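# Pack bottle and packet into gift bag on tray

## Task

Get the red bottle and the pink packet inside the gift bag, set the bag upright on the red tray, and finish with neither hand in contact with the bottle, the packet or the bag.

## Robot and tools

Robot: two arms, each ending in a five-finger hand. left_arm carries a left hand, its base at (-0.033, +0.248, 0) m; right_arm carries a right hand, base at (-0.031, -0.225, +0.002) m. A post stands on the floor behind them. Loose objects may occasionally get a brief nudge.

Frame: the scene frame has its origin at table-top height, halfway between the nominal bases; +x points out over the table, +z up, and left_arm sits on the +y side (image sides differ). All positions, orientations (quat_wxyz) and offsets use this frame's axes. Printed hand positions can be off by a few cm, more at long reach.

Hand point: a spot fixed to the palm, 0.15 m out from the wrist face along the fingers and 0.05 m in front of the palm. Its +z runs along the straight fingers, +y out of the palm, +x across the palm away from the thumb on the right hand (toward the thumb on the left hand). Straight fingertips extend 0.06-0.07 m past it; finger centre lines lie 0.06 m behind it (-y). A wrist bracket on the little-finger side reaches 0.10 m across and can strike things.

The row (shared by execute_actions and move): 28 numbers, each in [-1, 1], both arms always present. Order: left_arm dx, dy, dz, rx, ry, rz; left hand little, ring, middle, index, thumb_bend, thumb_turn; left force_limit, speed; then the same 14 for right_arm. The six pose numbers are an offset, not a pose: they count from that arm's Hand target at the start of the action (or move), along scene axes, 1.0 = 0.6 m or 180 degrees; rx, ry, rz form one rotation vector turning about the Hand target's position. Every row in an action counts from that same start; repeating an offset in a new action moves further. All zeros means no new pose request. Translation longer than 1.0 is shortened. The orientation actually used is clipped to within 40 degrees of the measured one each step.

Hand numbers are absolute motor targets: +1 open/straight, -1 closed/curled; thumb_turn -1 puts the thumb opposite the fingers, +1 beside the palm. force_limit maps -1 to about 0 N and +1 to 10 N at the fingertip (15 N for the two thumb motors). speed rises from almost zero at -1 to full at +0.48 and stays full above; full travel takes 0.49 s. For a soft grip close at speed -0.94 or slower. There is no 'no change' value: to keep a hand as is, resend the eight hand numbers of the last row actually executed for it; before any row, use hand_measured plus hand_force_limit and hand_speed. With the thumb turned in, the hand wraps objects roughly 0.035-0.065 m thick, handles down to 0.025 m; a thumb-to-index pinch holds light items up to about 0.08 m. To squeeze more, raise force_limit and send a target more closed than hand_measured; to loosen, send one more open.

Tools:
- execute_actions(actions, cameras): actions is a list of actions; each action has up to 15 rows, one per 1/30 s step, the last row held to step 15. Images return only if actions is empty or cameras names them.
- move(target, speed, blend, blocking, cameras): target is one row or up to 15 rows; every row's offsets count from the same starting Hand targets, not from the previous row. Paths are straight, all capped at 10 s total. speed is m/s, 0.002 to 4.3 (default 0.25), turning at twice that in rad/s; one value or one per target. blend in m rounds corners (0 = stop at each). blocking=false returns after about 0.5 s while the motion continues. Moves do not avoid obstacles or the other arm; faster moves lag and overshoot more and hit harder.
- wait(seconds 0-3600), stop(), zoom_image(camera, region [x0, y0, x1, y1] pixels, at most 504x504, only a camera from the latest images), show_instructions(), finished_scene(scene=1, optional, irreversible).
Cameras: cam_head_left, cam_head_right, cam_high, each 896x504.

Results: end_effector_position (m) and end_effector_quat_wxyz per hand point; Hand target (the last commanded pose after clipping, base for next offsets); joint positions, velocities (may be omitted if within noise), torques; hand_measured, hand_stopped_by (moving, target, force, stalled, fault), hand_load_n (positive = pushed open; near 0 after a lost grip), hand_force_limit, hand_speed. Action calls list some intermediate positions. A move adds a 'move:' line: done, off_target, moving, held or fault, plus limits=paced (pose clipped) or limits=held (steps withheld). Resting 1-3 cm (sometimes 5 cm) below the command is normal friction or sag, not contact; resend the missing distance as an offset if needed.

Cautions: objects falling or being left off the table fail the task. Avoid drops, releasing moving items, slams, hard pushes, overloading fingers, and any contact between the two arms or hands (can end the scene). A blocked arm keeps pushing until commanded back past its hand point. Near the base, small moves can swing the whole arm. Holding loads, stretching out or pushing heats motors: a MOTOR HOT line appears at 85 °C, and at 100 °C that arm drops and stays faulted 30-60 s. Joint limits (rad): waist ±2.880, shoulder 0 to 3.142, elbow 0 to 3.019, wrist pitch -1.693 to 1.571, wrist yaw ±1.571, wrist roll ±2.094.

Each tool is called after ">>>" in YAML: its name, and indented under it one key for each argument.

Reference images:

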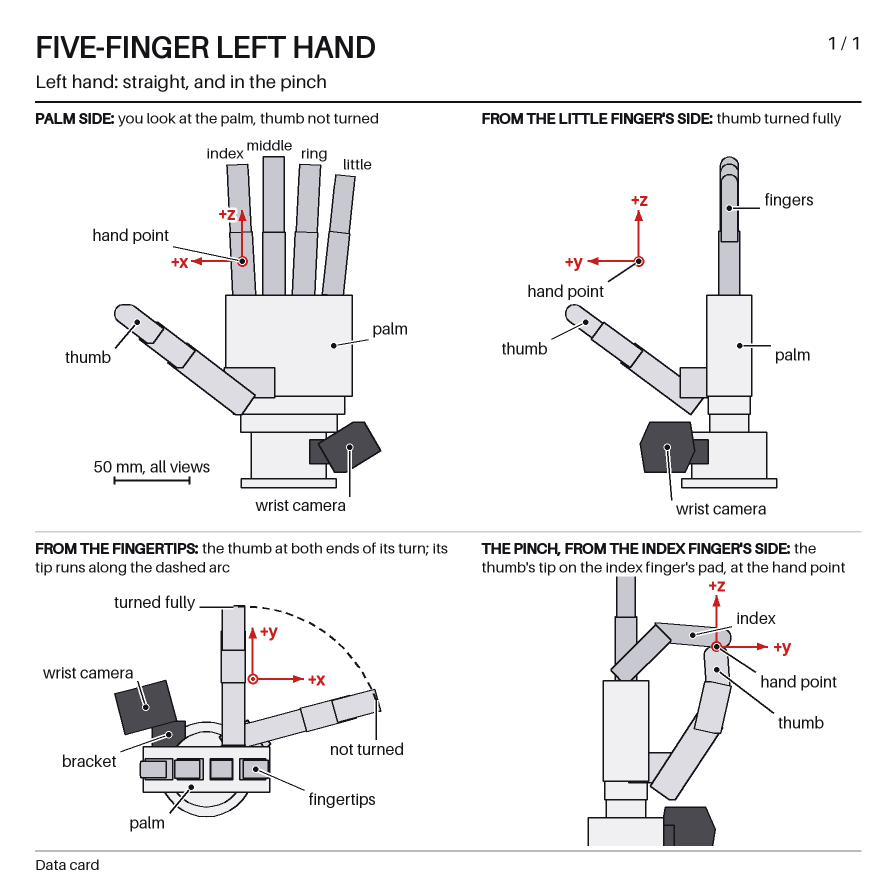

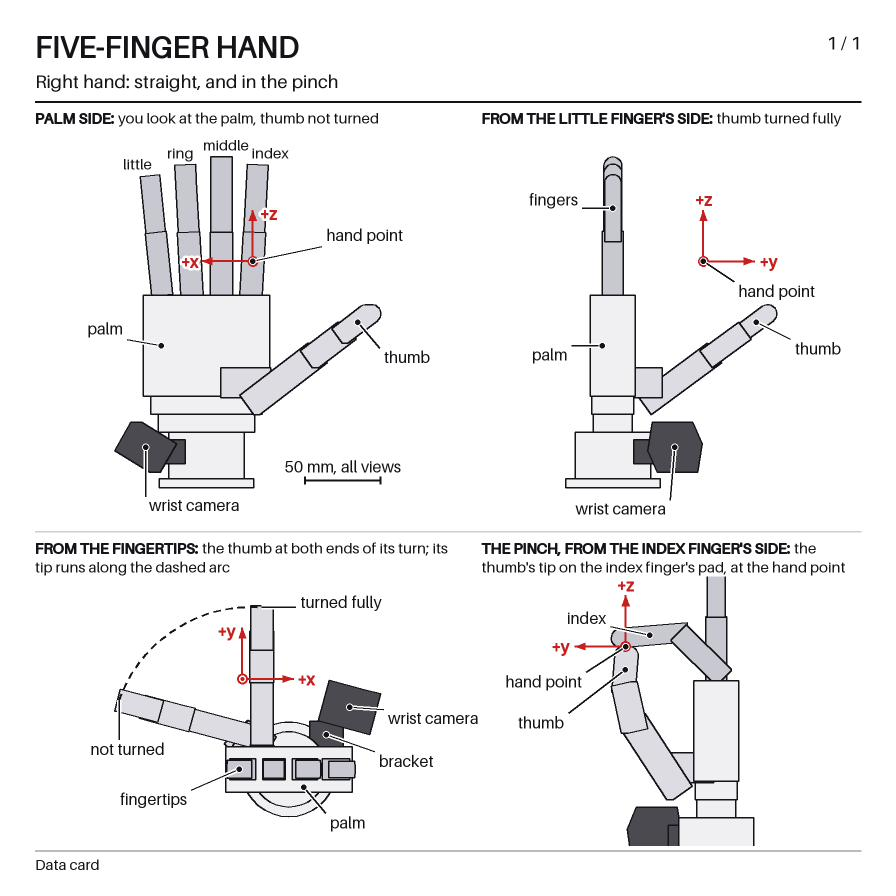

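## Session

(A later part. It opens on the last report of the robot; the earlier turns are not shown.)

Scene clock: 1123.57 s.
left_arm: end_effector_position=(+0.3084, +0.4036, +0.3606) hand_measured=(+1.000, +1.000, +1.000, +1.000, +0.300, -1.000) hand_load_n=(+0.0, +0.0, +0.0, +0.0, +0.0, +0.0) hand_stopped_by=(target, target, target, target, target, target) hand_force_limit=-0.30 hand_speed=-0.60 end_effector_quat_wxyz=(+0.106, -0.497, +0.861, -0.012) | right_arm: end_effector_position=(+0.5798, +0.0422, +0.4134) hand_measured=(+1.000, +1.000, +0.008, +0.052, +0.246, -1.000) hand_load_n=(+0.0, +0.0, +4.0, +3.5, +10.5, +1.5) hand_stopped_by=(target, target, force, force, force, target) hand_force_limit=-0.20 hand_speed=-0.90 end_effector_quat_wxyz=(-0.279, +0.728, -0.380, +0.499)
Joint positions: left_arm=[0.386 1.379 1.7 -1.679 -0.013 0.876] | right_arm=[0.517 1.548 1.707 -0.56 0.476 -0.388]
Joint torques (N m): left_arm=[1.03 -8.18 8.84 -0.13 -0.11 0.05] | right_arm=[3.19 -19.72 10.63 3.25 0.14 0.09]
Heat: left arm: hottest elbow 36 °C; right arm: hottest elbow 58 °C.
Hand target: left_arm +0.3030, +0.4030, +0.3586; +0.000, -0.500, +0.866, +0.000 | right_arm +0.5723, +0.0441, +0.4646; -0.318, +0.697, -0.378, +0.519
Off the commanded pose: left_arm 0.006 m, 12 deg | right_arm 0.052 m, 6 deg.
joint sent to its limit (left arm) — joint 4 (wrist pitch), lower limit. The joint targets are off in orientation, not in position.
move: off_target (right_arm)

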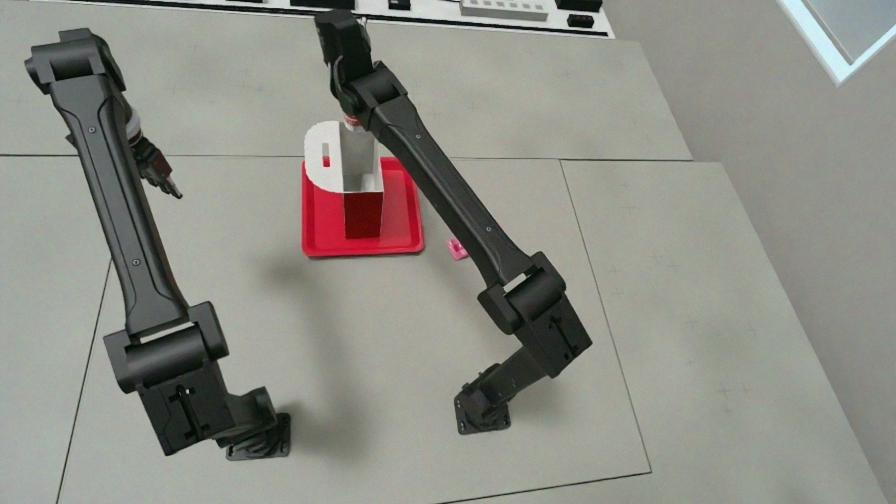

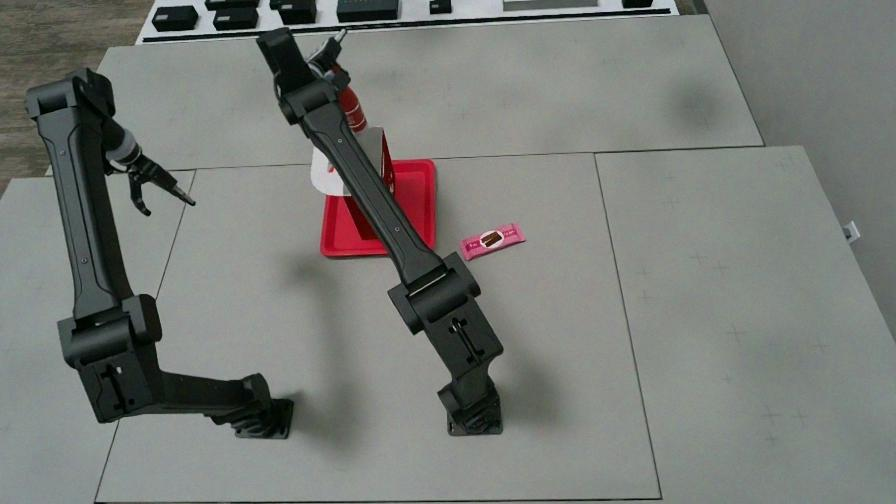

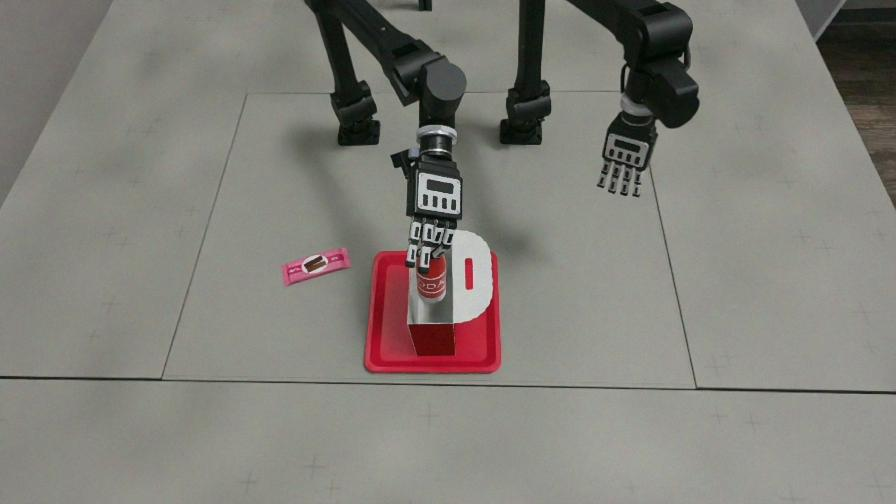

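>>> move:
  target: [0, 0, 0, 0, 0, 0, 1, 1, 1, 1, 0.3, -1, -0.3, -0.6, -0.025, -0.02, -0.03, 0, 0, 0, 1, 1, -0.75, -0.6, -0.6, -1, -0.2, -0.9]
  speed: 0.05
  cameras: ["all"]

>>> zoom_image:
  camera: "cam_high"
  region: [340, 170, 540, 390]

Scene clock: 1132.87 s.
left_arm: end_effector_position=(+0.3084, +0.4036, +0.3606) hand_measured=(+1.000, +1.000, +1.000, +1.000, +0.300, -1.000) hand_load_n=(+0.0, -0.5, +0.0, -0.5, +0.0, +0.0) hand_stopped_by=(target, target, target, target, target, target) hand_force_limit=-0.30 hand_speed=-0.60 end_effector_quat_wxyz=(+0.106, -0.497, +0.861, -0.012) | right_arm: end_effector_position=(+0.5625, +0.0327, +0.3981) hand_measured=(+1.000, +1.000, +0.008, +0.052, +0.246, -1.000) hand_load_n=(+0.0, +0.0, +4.0, +3.5, +10.5, +1.0) hand_stopped_by=(target, target, force, force, force, target) hand_force_limit=-0.20 hand_speed=-0.90 end_effector_quat_wxyz=(-0.282, +0.727, -0.379, +0.498)
Joint positions: left_arm=[0.386 1.379 1.7 -1.679 -0.013 0.876] | right_arm=[0.517 1.487 1.596 -0.506 0.472 -0.388]
Joint torques (N m): left_arm=[0.73 -8.18 8.85 -0.14 -0.1 0.04] | right_arm=[2.84 -18.43 10.63 3.29 0.13 0.06]
Heat: left arm: hottest elbow 36 °C; right arm: hottest elbow 57 °C.
Hand target: left_arm +0.3030, +0.4030, +0.3586; +0.000, -0.500, +0.866, +0.000 | right_arm +0.5574, +0.0321, +0.4466; -0.318, +0.697, -0.378, +0.519
Off the commanded pose: left_arm 0.006 m, 12 deg | right_arm 0.049 m, 6 deg.
joint sent to its limit (left arm) — joint 4 (wrist pitch), lower limit. The joint targets are off in orientation, not in position.
move: off_target (right_arm)

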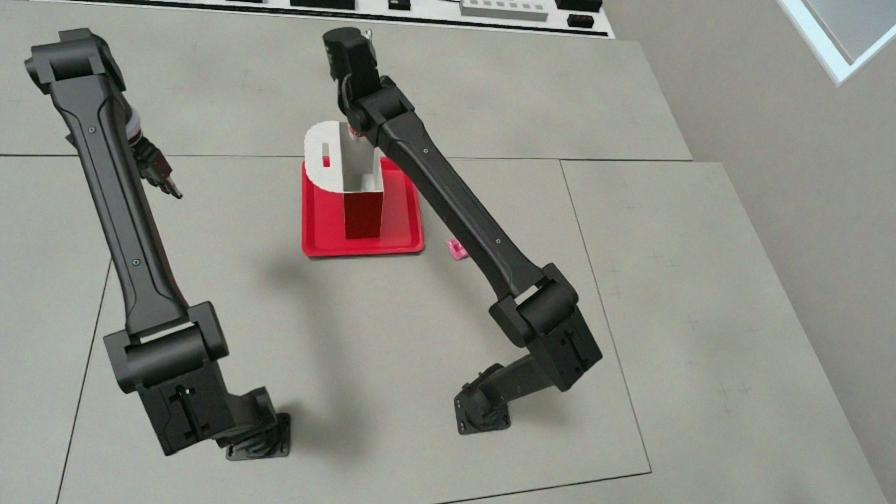

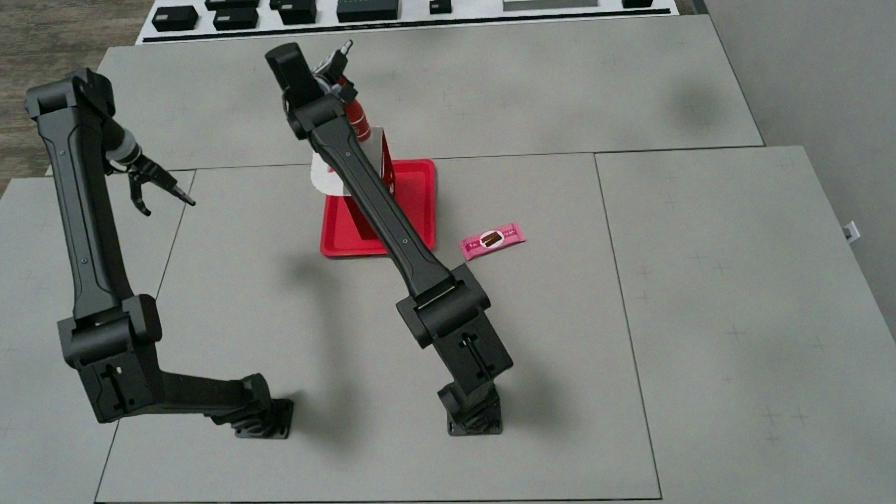

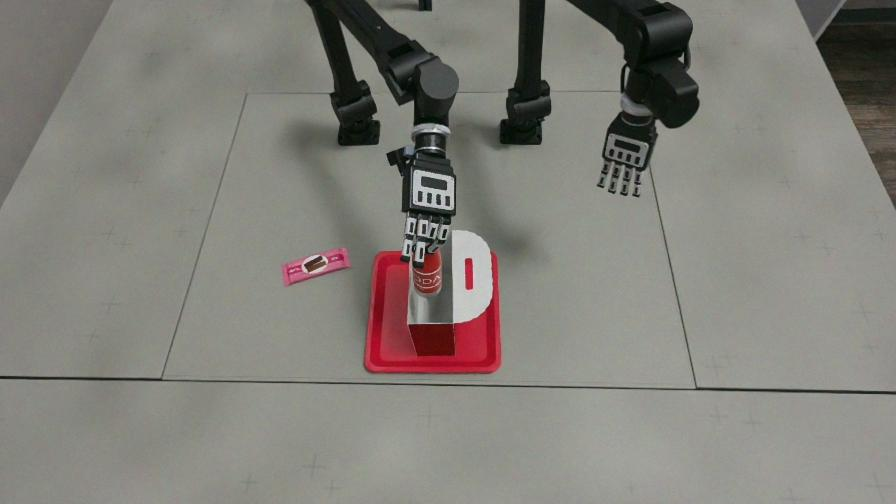

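Scaled by 2.291 from the camera's image (finer frame: 1280x720).

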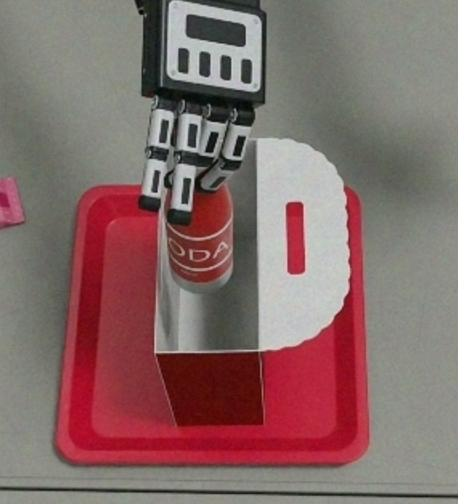

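>>> move:
  target: [0, 0, 0, 0, 0, 0, 1, 1, 1, 1, 0.3, -1, -0.3, -0.6, 0.02, 0.005, -0.06, 0, 0, 0, 1, 1, -0.75, -0.6, -0.6, -1, -0.2, -0.9]
  speed: 0.05
  cameras: ["all"]

>>> zoom_image:
  camera: "cam_high"
  region: [340, 170, 540, 390]

>>> zoom_image:
  camera: "cam_head_right"
  region: [270, 50, 480, 280]

Scene clock: 1147.40 s.
left_arm: end_effector_position=(+0.3084, +0.4036, +0.3606) hand_measured=(+1.000, +1.000, +1.000, +1.000, +0.300, -1.000) hand_load_n=(+0.0, +0.0, +0.0, +0.0, +0.0, +0.0) hand_stopped_by=(target, target, target, target, target, target) hand_force_limit=-0.30 hand_speed=-0.60 end_effector_quat_wxyz=(+0.106, -0.497, +0.861, -0.012) | right_arm: end_effector_position=(+0.5666, +0.0364, +0.3735) hand_measured=(+1.000, +1.000, +0.008, +0.052, +0.246, -1.000) hand_load_n=(+0.0, +0.0, +4.0, +3.5, +10.5, +1.5) hand_stopped_by=(target, target, force, force, force, target) hand_force_limit=-0.20 hand_speed=-0.90 end_effector_quat_wxyz=(-0.290, +0.723, -0.377, +0.501)
Joint positions: left_arm=[0.386 1.379 1.7 -1.679 -0.013 0.876] | right_arm=[0.517 1.487 1.521 -0.412 0.465 -0.388]
Joint torques (N m): left_arm=[0.79 -8.29 8.9 -0.09 -0.11 0.04] | right_arm=[2.02 -16.67 10.71 3.32 0.12 0.05]
Heat: left arm: hottest elbow 36 °C; right arm: hottest elbow 57 °C.
Hand target: left_arm +0.3030, +0.4030, +0.3586; +0.000, -0.500, +0.866, +0.000 | right_arm +0.5693, +0.0351, +0.4105; -0.318, +0.697, -0.378, +0.519
Off the commanded pose: left_arm 0.006 m, 12 deg | right_arm 0.037 m, 5 deg.
joint sent to its limit (left arm) — joint 4 (wrist pitch), lower limit. The joint targets are off in orientation, not in position.
move: off_target (right_arm)

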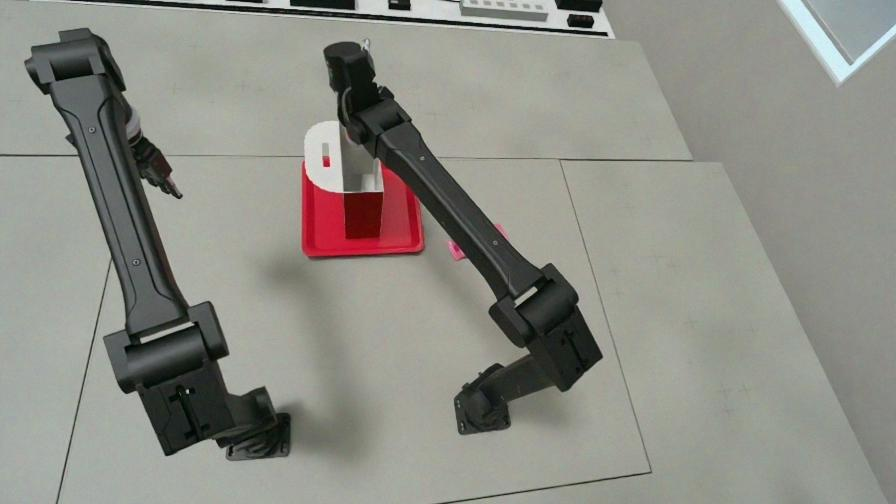

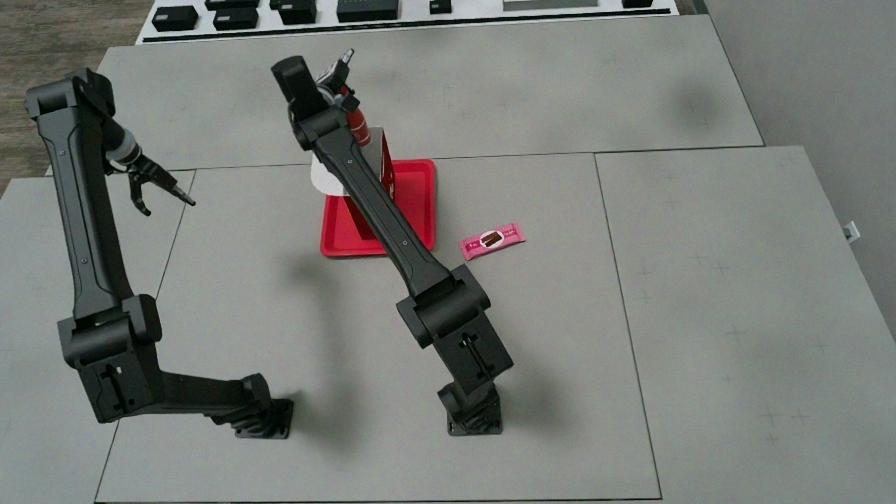

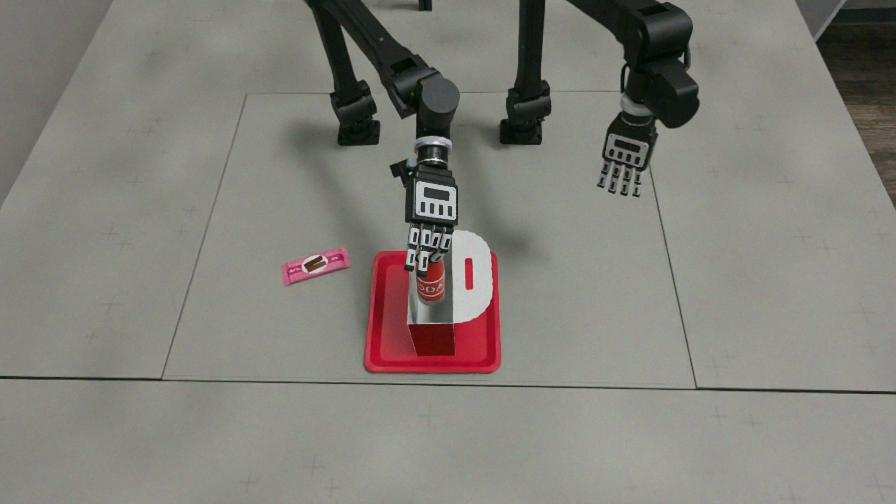

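Scaled by 2.291 from the camera's image (finer frame: 1280x720).

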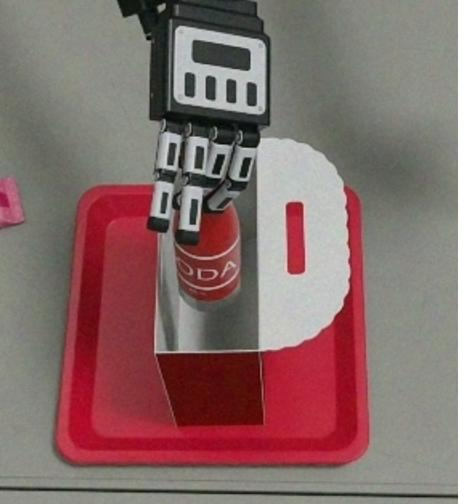

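Scaled by 2.191 from the camera's image (finer frame: 1280x720).

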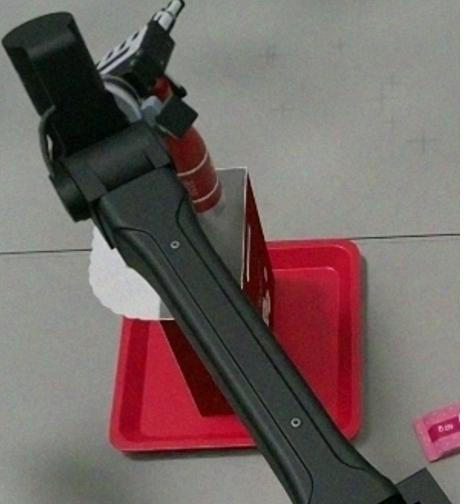

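>>> move:
  target: [0, 0, 0, 0, 0, 0, 1, 1, 1, 1, 0.3, -1, -0.3, -0.6, 0.022, -0.006, -0.07, 0, 0, 0, 1, 1, -0.75, -0.6, -0.6, -1, -0.2, -0.9]
  speed: 0.05
  cameras: ["all"]

>>> zoom_image:
  camera: "cam_high"
  region: [340, 170, 540, 390]

>>> zoom_image:
  camera: "cam_head_right"
  region: [270, 50, 480, 280]

Scene clock: 1168.27 s.
left_arm: end_effector_position=(+0.3084, +0.4036, +0.3606) hand_measured=(+1.000, +1.000, +1.000, +1.000, +0.300, -1.000) hand_load_n=(+0.5, +0.0, +0.0, +0.0, +0.0, +0.0) hand_stopped_by=(target, target, target, target, target, target) hand_force_limit=-0.30 hand_speed=-0.60 end_effector_quat_wxyz=(+0.106, -0.497, +0.861, -0.012) | right_arm: end_effector_position=(+0.5750, +0.0358, +0.3341) hand_measured=(+1.000, +1.000, +0.008, +0.052, +0.246, -1.000) hand_load_n=(+0.0, +0.0, +4.0, +3.5, +10.5, +1.5) hand_stopped_by=(target, target, force, force, force, target) hand_force_limit=-0.20 hand_speed=-0.90 end_effector_quat_wxyz=(-0.295, +0.722, -0.378, +0.500)
Joint positions: left_arm=[0.386 1.379 1.7 -1.679 -0.013 0.876] | right_arm=[0.505 1.503 1.433 -0.301 0.447 -0.388]
Joint torques (N m): left_arm=[0.73 -8.29 8.87 -0.08 -0.08 0.04] | right_arm=[1.49 -16.15 10.82 3.33 0.1 -0.02]
Heat: left arm: hottest elbow 36 °C; right arm: hottest elbow 54 °C.
Hand target: left_arm +0.3030, +0.4030, +0.3586; +0.000, -0.500, +0.866, +0.000 | right_arm +0.5826, +0.0316, +0.3684; -0.318, +0.697, -0.378, +0.519
Off the commanded pose: left_arm 0.006 m, 12 deg | right_arm 0.036 m, 4 deg.
joint sent to its limit (left arm) — joint 4 (wrist pitch), lower limit. The joint targets are off in orientation, not in position.
move: off_target (right_arm)

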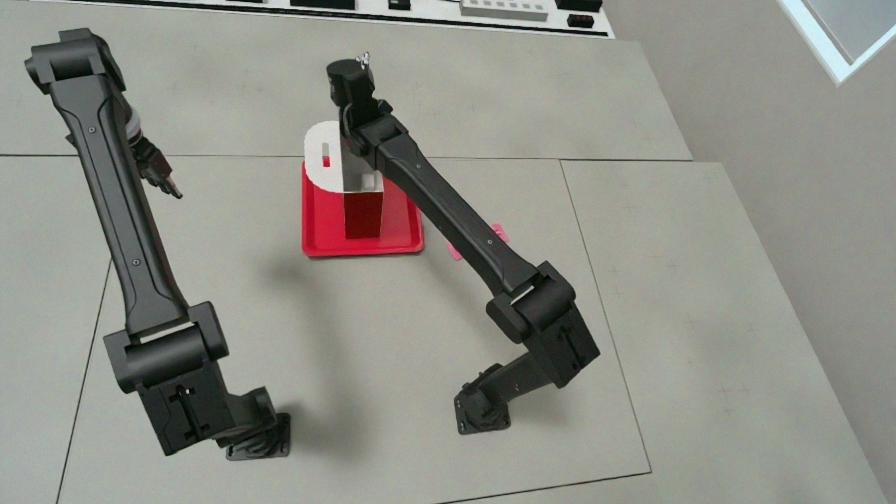

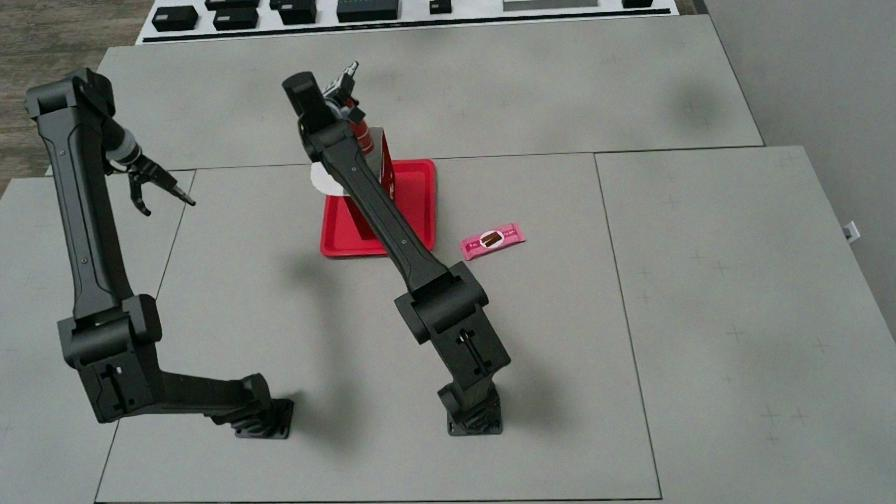

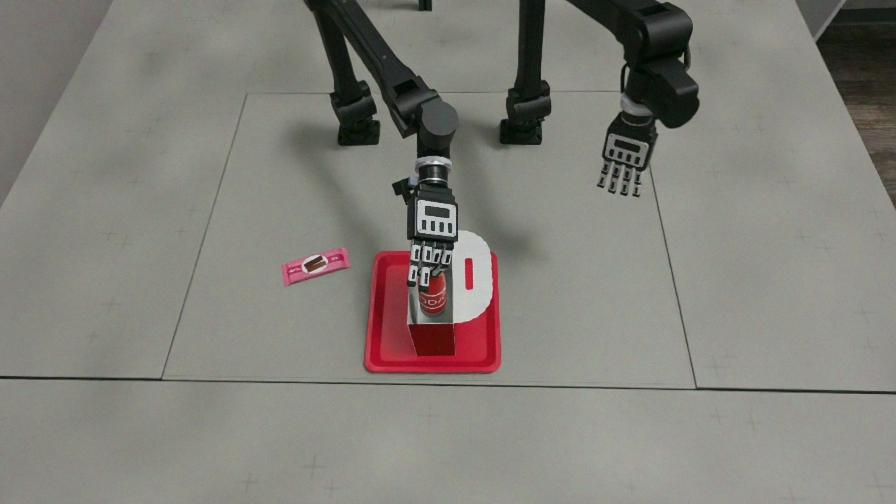

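Scaled by 2.291 from the camera's image (finer frame: 1280x720).

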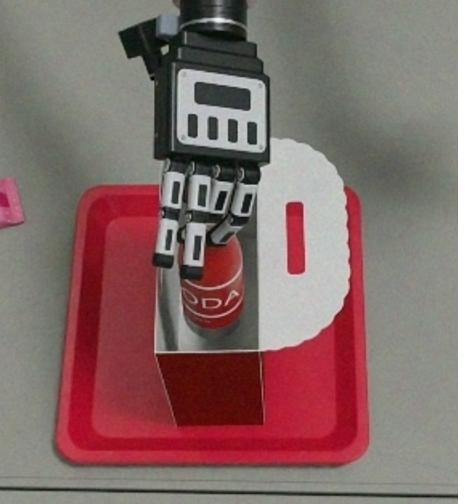

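Scaled by 2.191 from the camera's image (finer frame: 1280x720).

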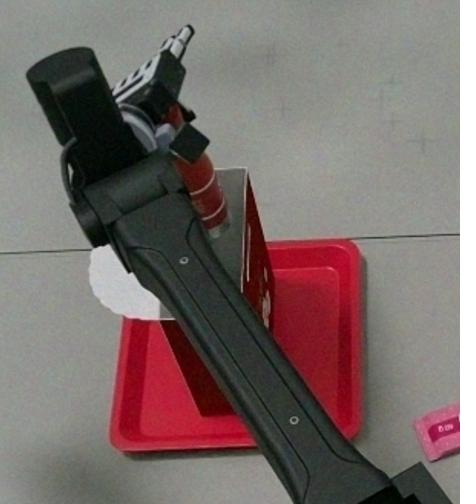

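>>> move:
  target: [0, 0, 0, 0, 0, 0, 1, 1, 1, 1, 0.3, -1, -0.3, -0.6, 0.0, 0.0, -0.15, 0, 0, 0, 1, 1, -0.75, -0.6, -0.6, -1, -0.2, -0.9]
  speed: 0.06
  cameras: ["all"]

>>> zoom_image:
  camera: "cam_high"
  region: [340, 170, 540, 390]

>>> zoom_image:
  camera: "cam_head_right"
  region: [270, 50, 480, 280]

Scene clock: 1186.00 s.
left_arm: end_effector_position=(+0.3084, +0.4036, +0.3606) hand_measured=(+1.000, +1.000, +1.000, +1.000, +0.300, -1.000) hand_load_n=(+0.0, +0.0, +0.0, +0.0, +0.0, +0.0) hand_stopped_by=(target, target, target, target, target, target) hand_force_limit=-0.30 hand_speed=-0.60 end_effector_quat_wxyz=(+0.106, -0.497, +0.861, -0.012) | right_arm: end_effector_position=(+0.5719, +0.0340, +0.2455) hand_measured=(+1.000, +1.000, +0.008, +0.052, +0.246, -1.000) hand_load_n=(+0.0, +0.0, +4.0, +3.5, +10.5, +1.0) hand_stopped_by=(target, target, force, force, force, target) hand_force_limit=-0.20 hand_speed=-0.90 end_effector_quat_wxyz=(-0.296, +0.721, -0.378, +0.500)
Joint positions: left_arm=[0.386 1.379 1.7 -1.679 -0.013 0.876] | right_arm=[0.505 1.536 1.233 -0.066 0.447 -0.388]
Joint torques (N m): left_arm=[1.03 -8.47 8.83 -0.01 -0.11 0.05] | right_arm=[1.44 -16.44 10.43 3.32 0.1 -0.02]
Heat: left arm: hottest elbow 36 °C; right arm: hottest elbow 55 °C.
Hand target: left_arm +0.3030, +0.4030, +0.3586; +0.000, -0.500, +0.866, +0.000 | right_arm +0.5826, +0.0316, +0.2786; -0.318, +0.697, -0.378, +0.519
Off the commanded pose: left_arm 0.006 m, 12 deg | right_arm 0.035 m, 4 deg.
joint sent to its limit (left arm) — joint 4 (wrist pitch), lower limit. The joint targets are off in orientation, not in position.
move: off_target (right_arm)

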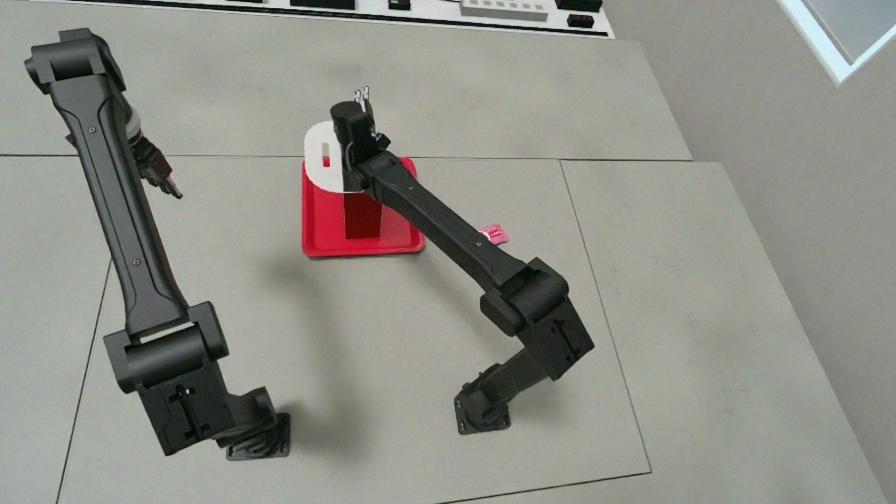

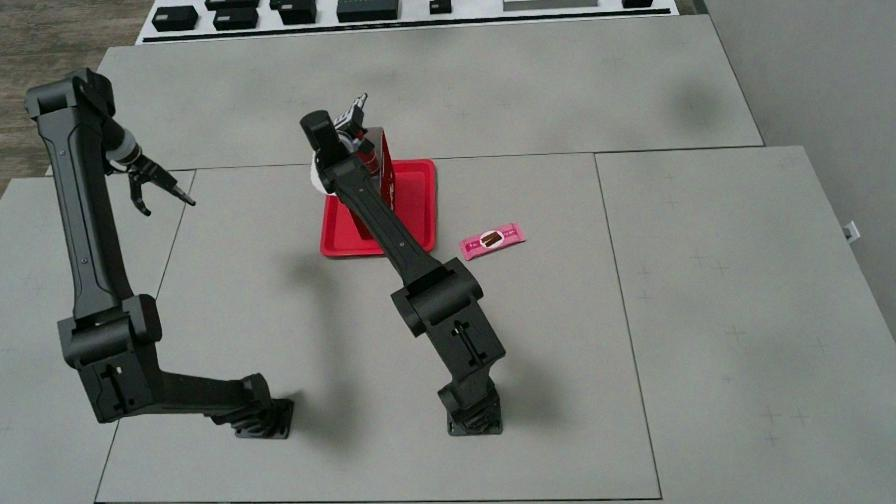

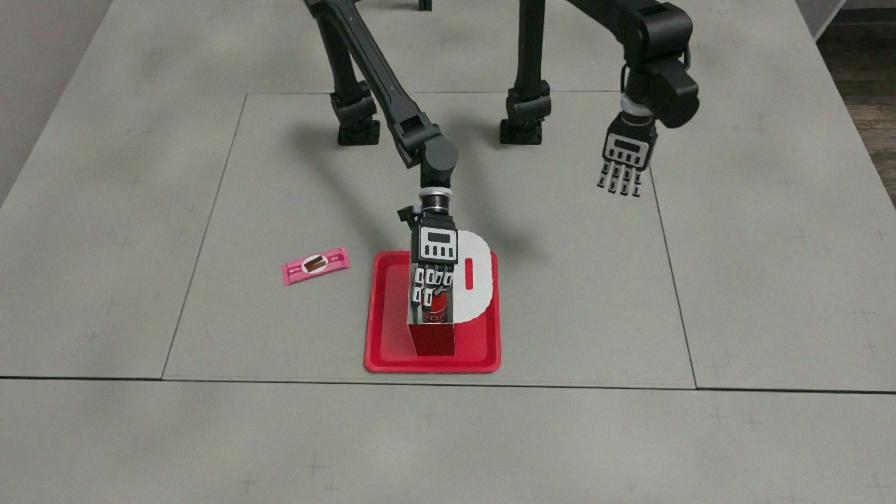

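Scaled by 2.291 from the camera's image (finer frame: 1280x720).

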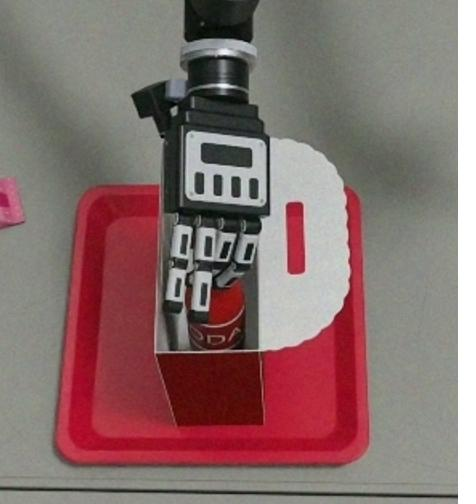

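Scaled by 2.191 from the camera's image (finer frame: 1280x720).

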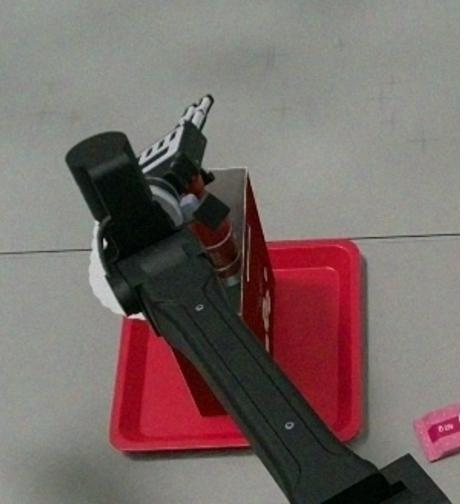

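>>> move:
  target: [0, 0, 0, 0, 0, 0, 1, 1, 1, 1, 0.3, -1, -0.3, -0.6, 0.008, 0.0, -0.105, 0, 0, 0, 1, 1, -0.75, -0.6, -0.6, -1, -0.2, -0.9]
  speed: 0.05
  cameras: ["all"]

>>> zoom_image:
  camera: "cam_high"
  region: [340, 170, 540, 390]

>>> zoom_image:
  camera: "cam_head_right"
  region: [270, 50, 480, 280]

>>> zoom_image:
  camera: "cam_head_left"
  region: [280, 80, 480, 280]

Scene clock: 1213.57 s.
left_arm: end_effector_position=(+0.3084, +0.4036, +0.3606) hand_measured=(+1.000, +1.000, +1.000, +1.000, +0.300, -1.000) hand_load_n=(+0.0, +0.0, +0.0, +0.0, +0.0, +0.0) hand_stopped_by=(target, target, target, target, target, target) hand_force_limit=-0.30 hand_speed=-0.60 end_effector_quat_wxyz=(+0.106, -0.497, +0.861, -0.012) | right_arm: end_effector_position=(+0.5745, +0.0335, +0.1832) hand_measured=(+1.000, +1.000, +0.008, +0.052, +0.246, -1.000) hand_load_n=(+0.0, +0.0, +4.0, +3.5, +10.5, +1.5) hand_stopped_by=(target, target, force, force, force, target) hand_force_limit=-0.20 hand_speed=-0.90 end_effector_quat_wxyz=(-0.297, +0.721, -0.378, +0.500)
Joint positions: left_arm=[0.386 1.379 1.7 -1.679 -0.013 0.876] | right_arm=[0.501 1.603 1.136 0.098 0.443 -0.388]
Joint torques (N m): left_arm=[0.67 -8.29 8.83 -0.05 -0.1 0.04] | right_arm=[1.44 -16.97 9.98 3.32 0.1 -0.03]
Heat: left arm: hottest elbow 36 °C; right arm: hottest elbow 54 °C.
Hand target: left_arm +0.3030, +0.4030, +0.3586; +0.000, -0.500, +0.866, +0.000 | right_arm +0.5874, +0.0315, +0.2155; -0.318, +0.697, -0.378, +0.519
Off the commanded pose: left_arm 0.006 m, 12 deg | right_arm 0.035 m, 4 deg.
joint sent to its limit (left arm) — joint 4 (wrist pitch), lower limit. The joint targets are off in orientation, not in position.
move: off_target (right_arm)

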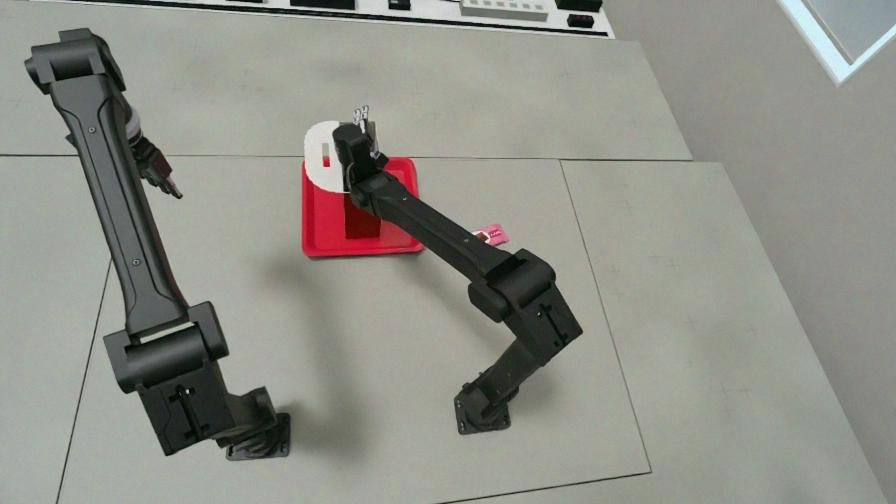

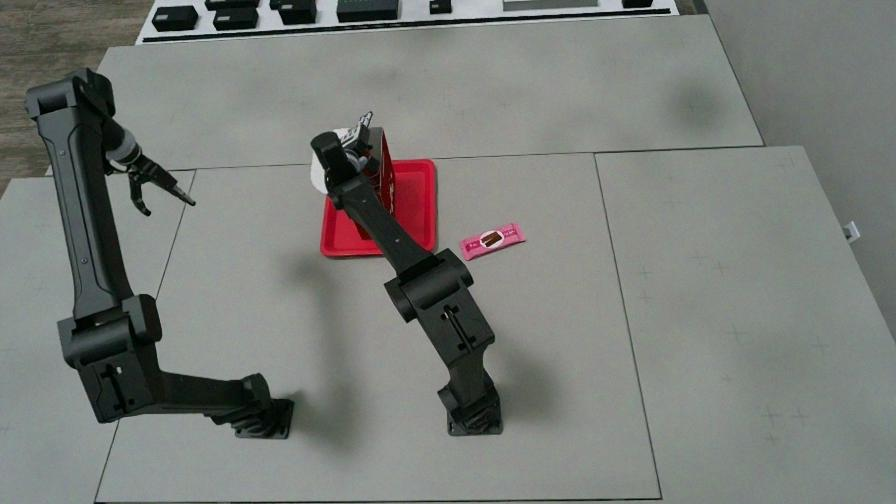

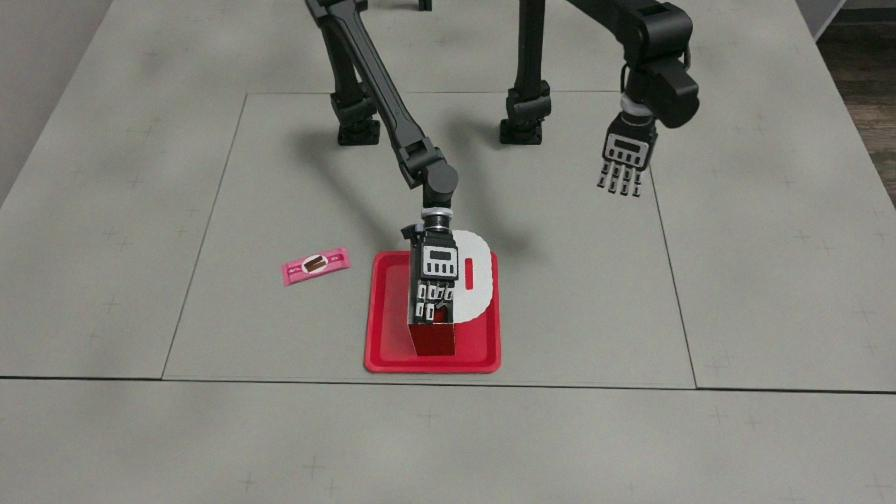

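Scaled by 2.291 from the camera's image (finer frame: 1280x720).

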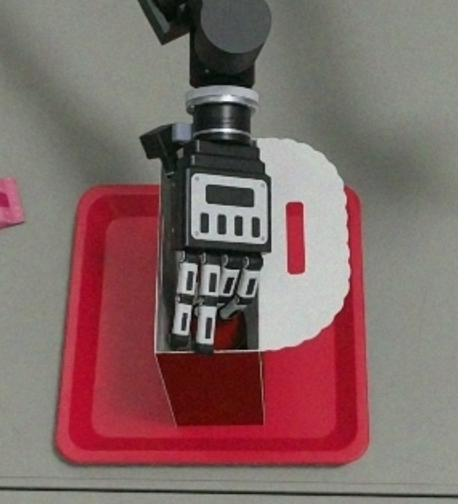

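Scaled by 2.191 from the camera's image (finer frame: 1280x720).

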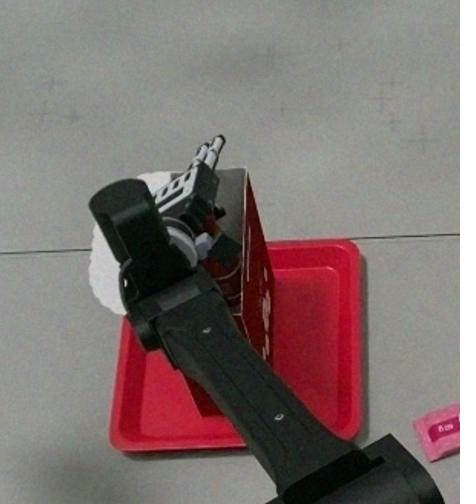

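Scaled by 2.520 from the camera's image (finer frame: 1280x720).

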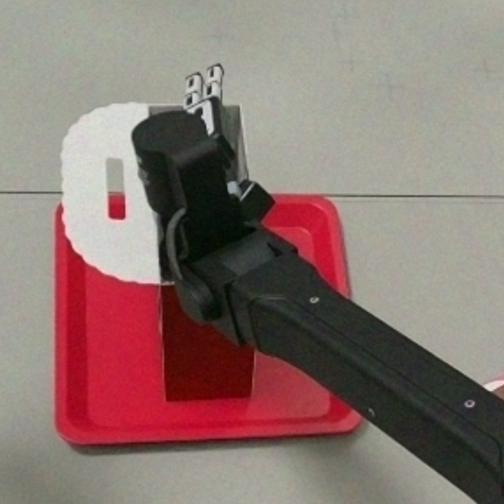

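>>> move:
  target: [0, 0, 0, 0, 0, 0, 1, 1, 1, 1, 0.3, -1, -0.3, -0.6, 0.0, 0.0, -0.02, 0, 0, 0, 1, 1, -0.75, -0.6, -0.6, -1, -0.2, -0.9]
  speed: 0.03

>>> move:
  target: [0, 0, 0, 0, 0, 0, 1, 1, 1, 1, 0.3, -1, -0.3, -0.6, 0.0, 0.0, -0.015, 0, 0, 0, 1, 1, -0.75, -0.6, -0.6, -1, -0.2, -0.9]
  speed: 0.03
  cameras: ["all"]

>>> zoom_image:
  camera: "cam_high"
  region: [340, 170, 540, 390]

>>> zoom_image:
  camera: "cam_head_left"
  region: [280, 80, 480, 280]

Scene clock: 1223.10 s.
left_arm: end_effector_position=(+0.3084, +0.4036, +0.3606) hand_measured=(+1.000, +1.000, +1.000, +1.000, +0.300, -1.000) hand_load_n=(+0.0, +0.0, +0.0, +0.0, +0.0, +0.0) hand_stopped_by=(target, target, target, target, target, target) hand_force_limit=-0.30 hand_speed=-0.60 end_effector_quat_wxyz=(+0.106, -0.497, +0.861, -0.012) | right_arm: end_effector_position=(+0.5743, +0.0334, +0.1723) hand_measured=(+1.000, +1.000, +0.008, +0.052, +0.246, -1.000) hand_load_n=(+0.0, +0.0, +4.0, +3.5, +10.5, +1.5) hand_stopped_by=(target, target, force, force, force, target) hand_force_limit=-0.20 hand_speed=-0.90 end_effector_quat_wxyz=(-0.297, +0.720, -0.378, +0.500)
Joint positions: left_arm=[0.386 1.379 1.7 -1.679 -0.013 0.876] | right_arm=[0.501 1.616 1.119 0.13 0.443 -0.388]
Joint torques (N m): left_arm=[0.91 -8.18 8.76 -0.06 -0.12 0.05] | right_arm=[1.55 -17.03 9.83 3.3 0.1 -0.03]
Heat: left arm: hottest elbow 36 °C; right arm: hottest elbow 54 °C.
Hand target: left_arm +0.3030, +0.4030, +0.3586; +0.000, -0.500, +0.866, +0.000 | right_arm +0.5874, +0.0315, +0.2035; -0.318, +0.697, -0.378, +0.519
Off the commanded pose: left_arm 0.006 m, 12 deg | right_arm 0.034 m, 4 deg.
joint sent to its limit (left arm) — joint 4 (wrist pitch), lower limit. The joint targets are off in orientation, not in position.
move: off_target (right_arm)

Scene clock: 1223.87 s.
left_arm: end_effector_position=(+0.3084, +0.4036, +0.3606) hand_measured=(+1.000, +1.000, +1.000, +1.000, +0.300, -1.000) hand_load_n=(+0.0, +0.0, +0.0, +0.0, +0.0, +0.0) hand_stopped_by=(target, target, target, target, target, target) hand_force_limit=-0.30 hand_speed=-0.60 end_effector_quat_wxyz=(+0.106, -0.497, +0.861, -0.012) | right_arm: end_effector_position=(+0.5747, +0.0325, +0.1649) hand_measured=(+1.000, +1.000, +0.008, +0.052, +0.246, -1.000) hand_load_n=(+0.0, +0.0, +4.0, +3.5, +10.5, +1.5) hand_stopped_by=(target, target, force, force, force, target) hand_force_limit=-0.20 hand_speed=-0.90 end_effector_quat_wxyz=(-0.297, +0.719, -0.379, +0.501)
Joint positions: left_arm=[0.386 1.379 1.7 -1.679 -0.013 0.876] | right_arm=[0.499 1.625 1.108 0.153 0.443 -0.388]
Joint torques (N m): left_arm=[1.2 -8.35 8.81 -0.13 -0.11 0.04] | right_arm=[1.61 -16.85 9.7 3.33 0.1 -0.05]
Heat: left arm: hottest elbow 36 °C; right arm: hottest elbow 54 °C.
Hand target: left_arm +0.3030, +0.4030, +0.3586; +0.000, -0.500, +0.866, +0.000 | right_arm +0.5874, +0.0316, +0.1945; -0.318, +0.697, -0.378, +0.519
Off the commanded pose: left_arm 0.006 m, 12 deg | right_arm 0.032 m, 4 deg.
joint sent to its limit (left arm) — joint 4 (wrist pitch), lower limit. The joint targets are off in orientation, not in position.
move: off_target (right_arm)

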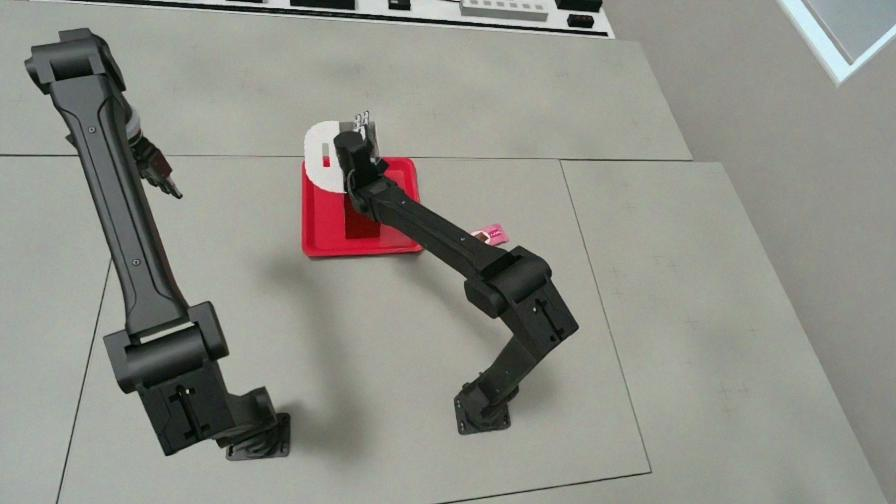

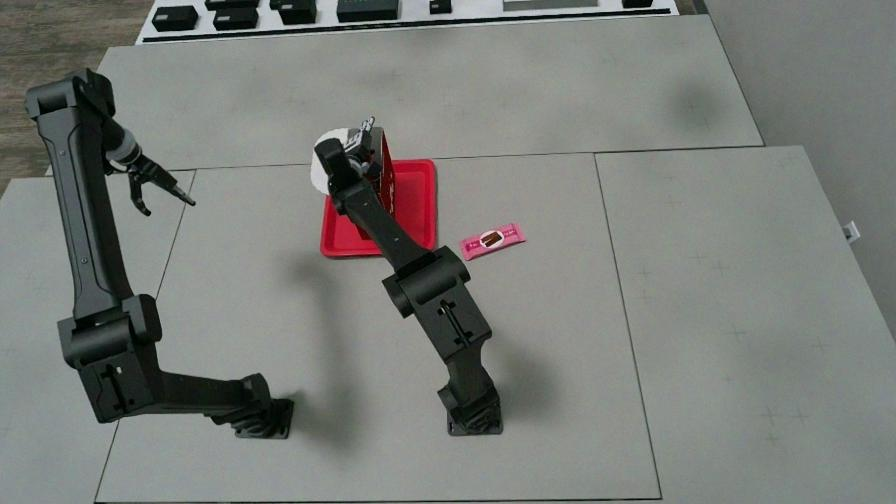

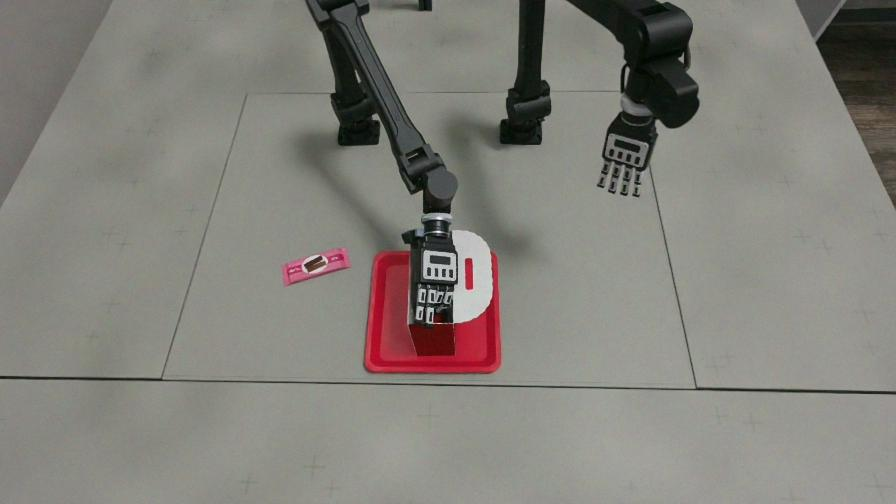

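Scaled by 2.291 from the camera's image (finer frame: 1280x720).

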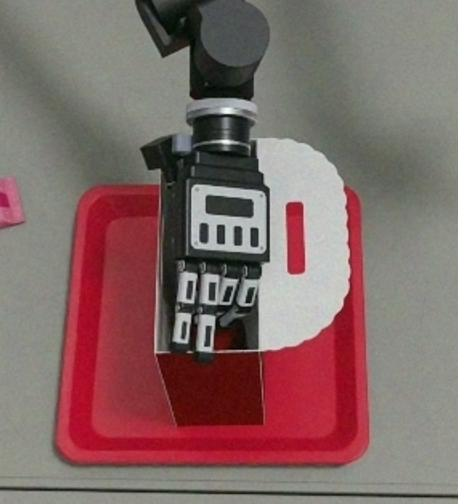

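Scaled by 2.520 from the camera's image (finer frame: 1280x720).

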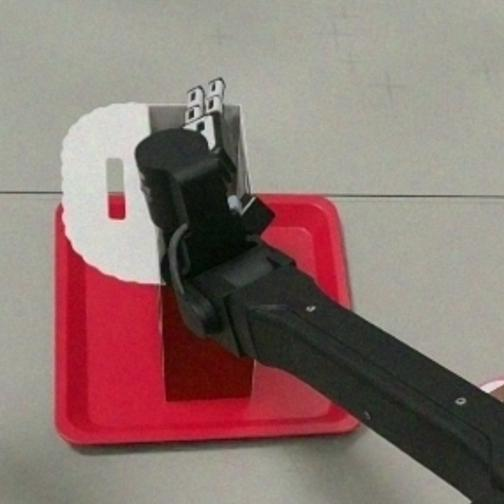

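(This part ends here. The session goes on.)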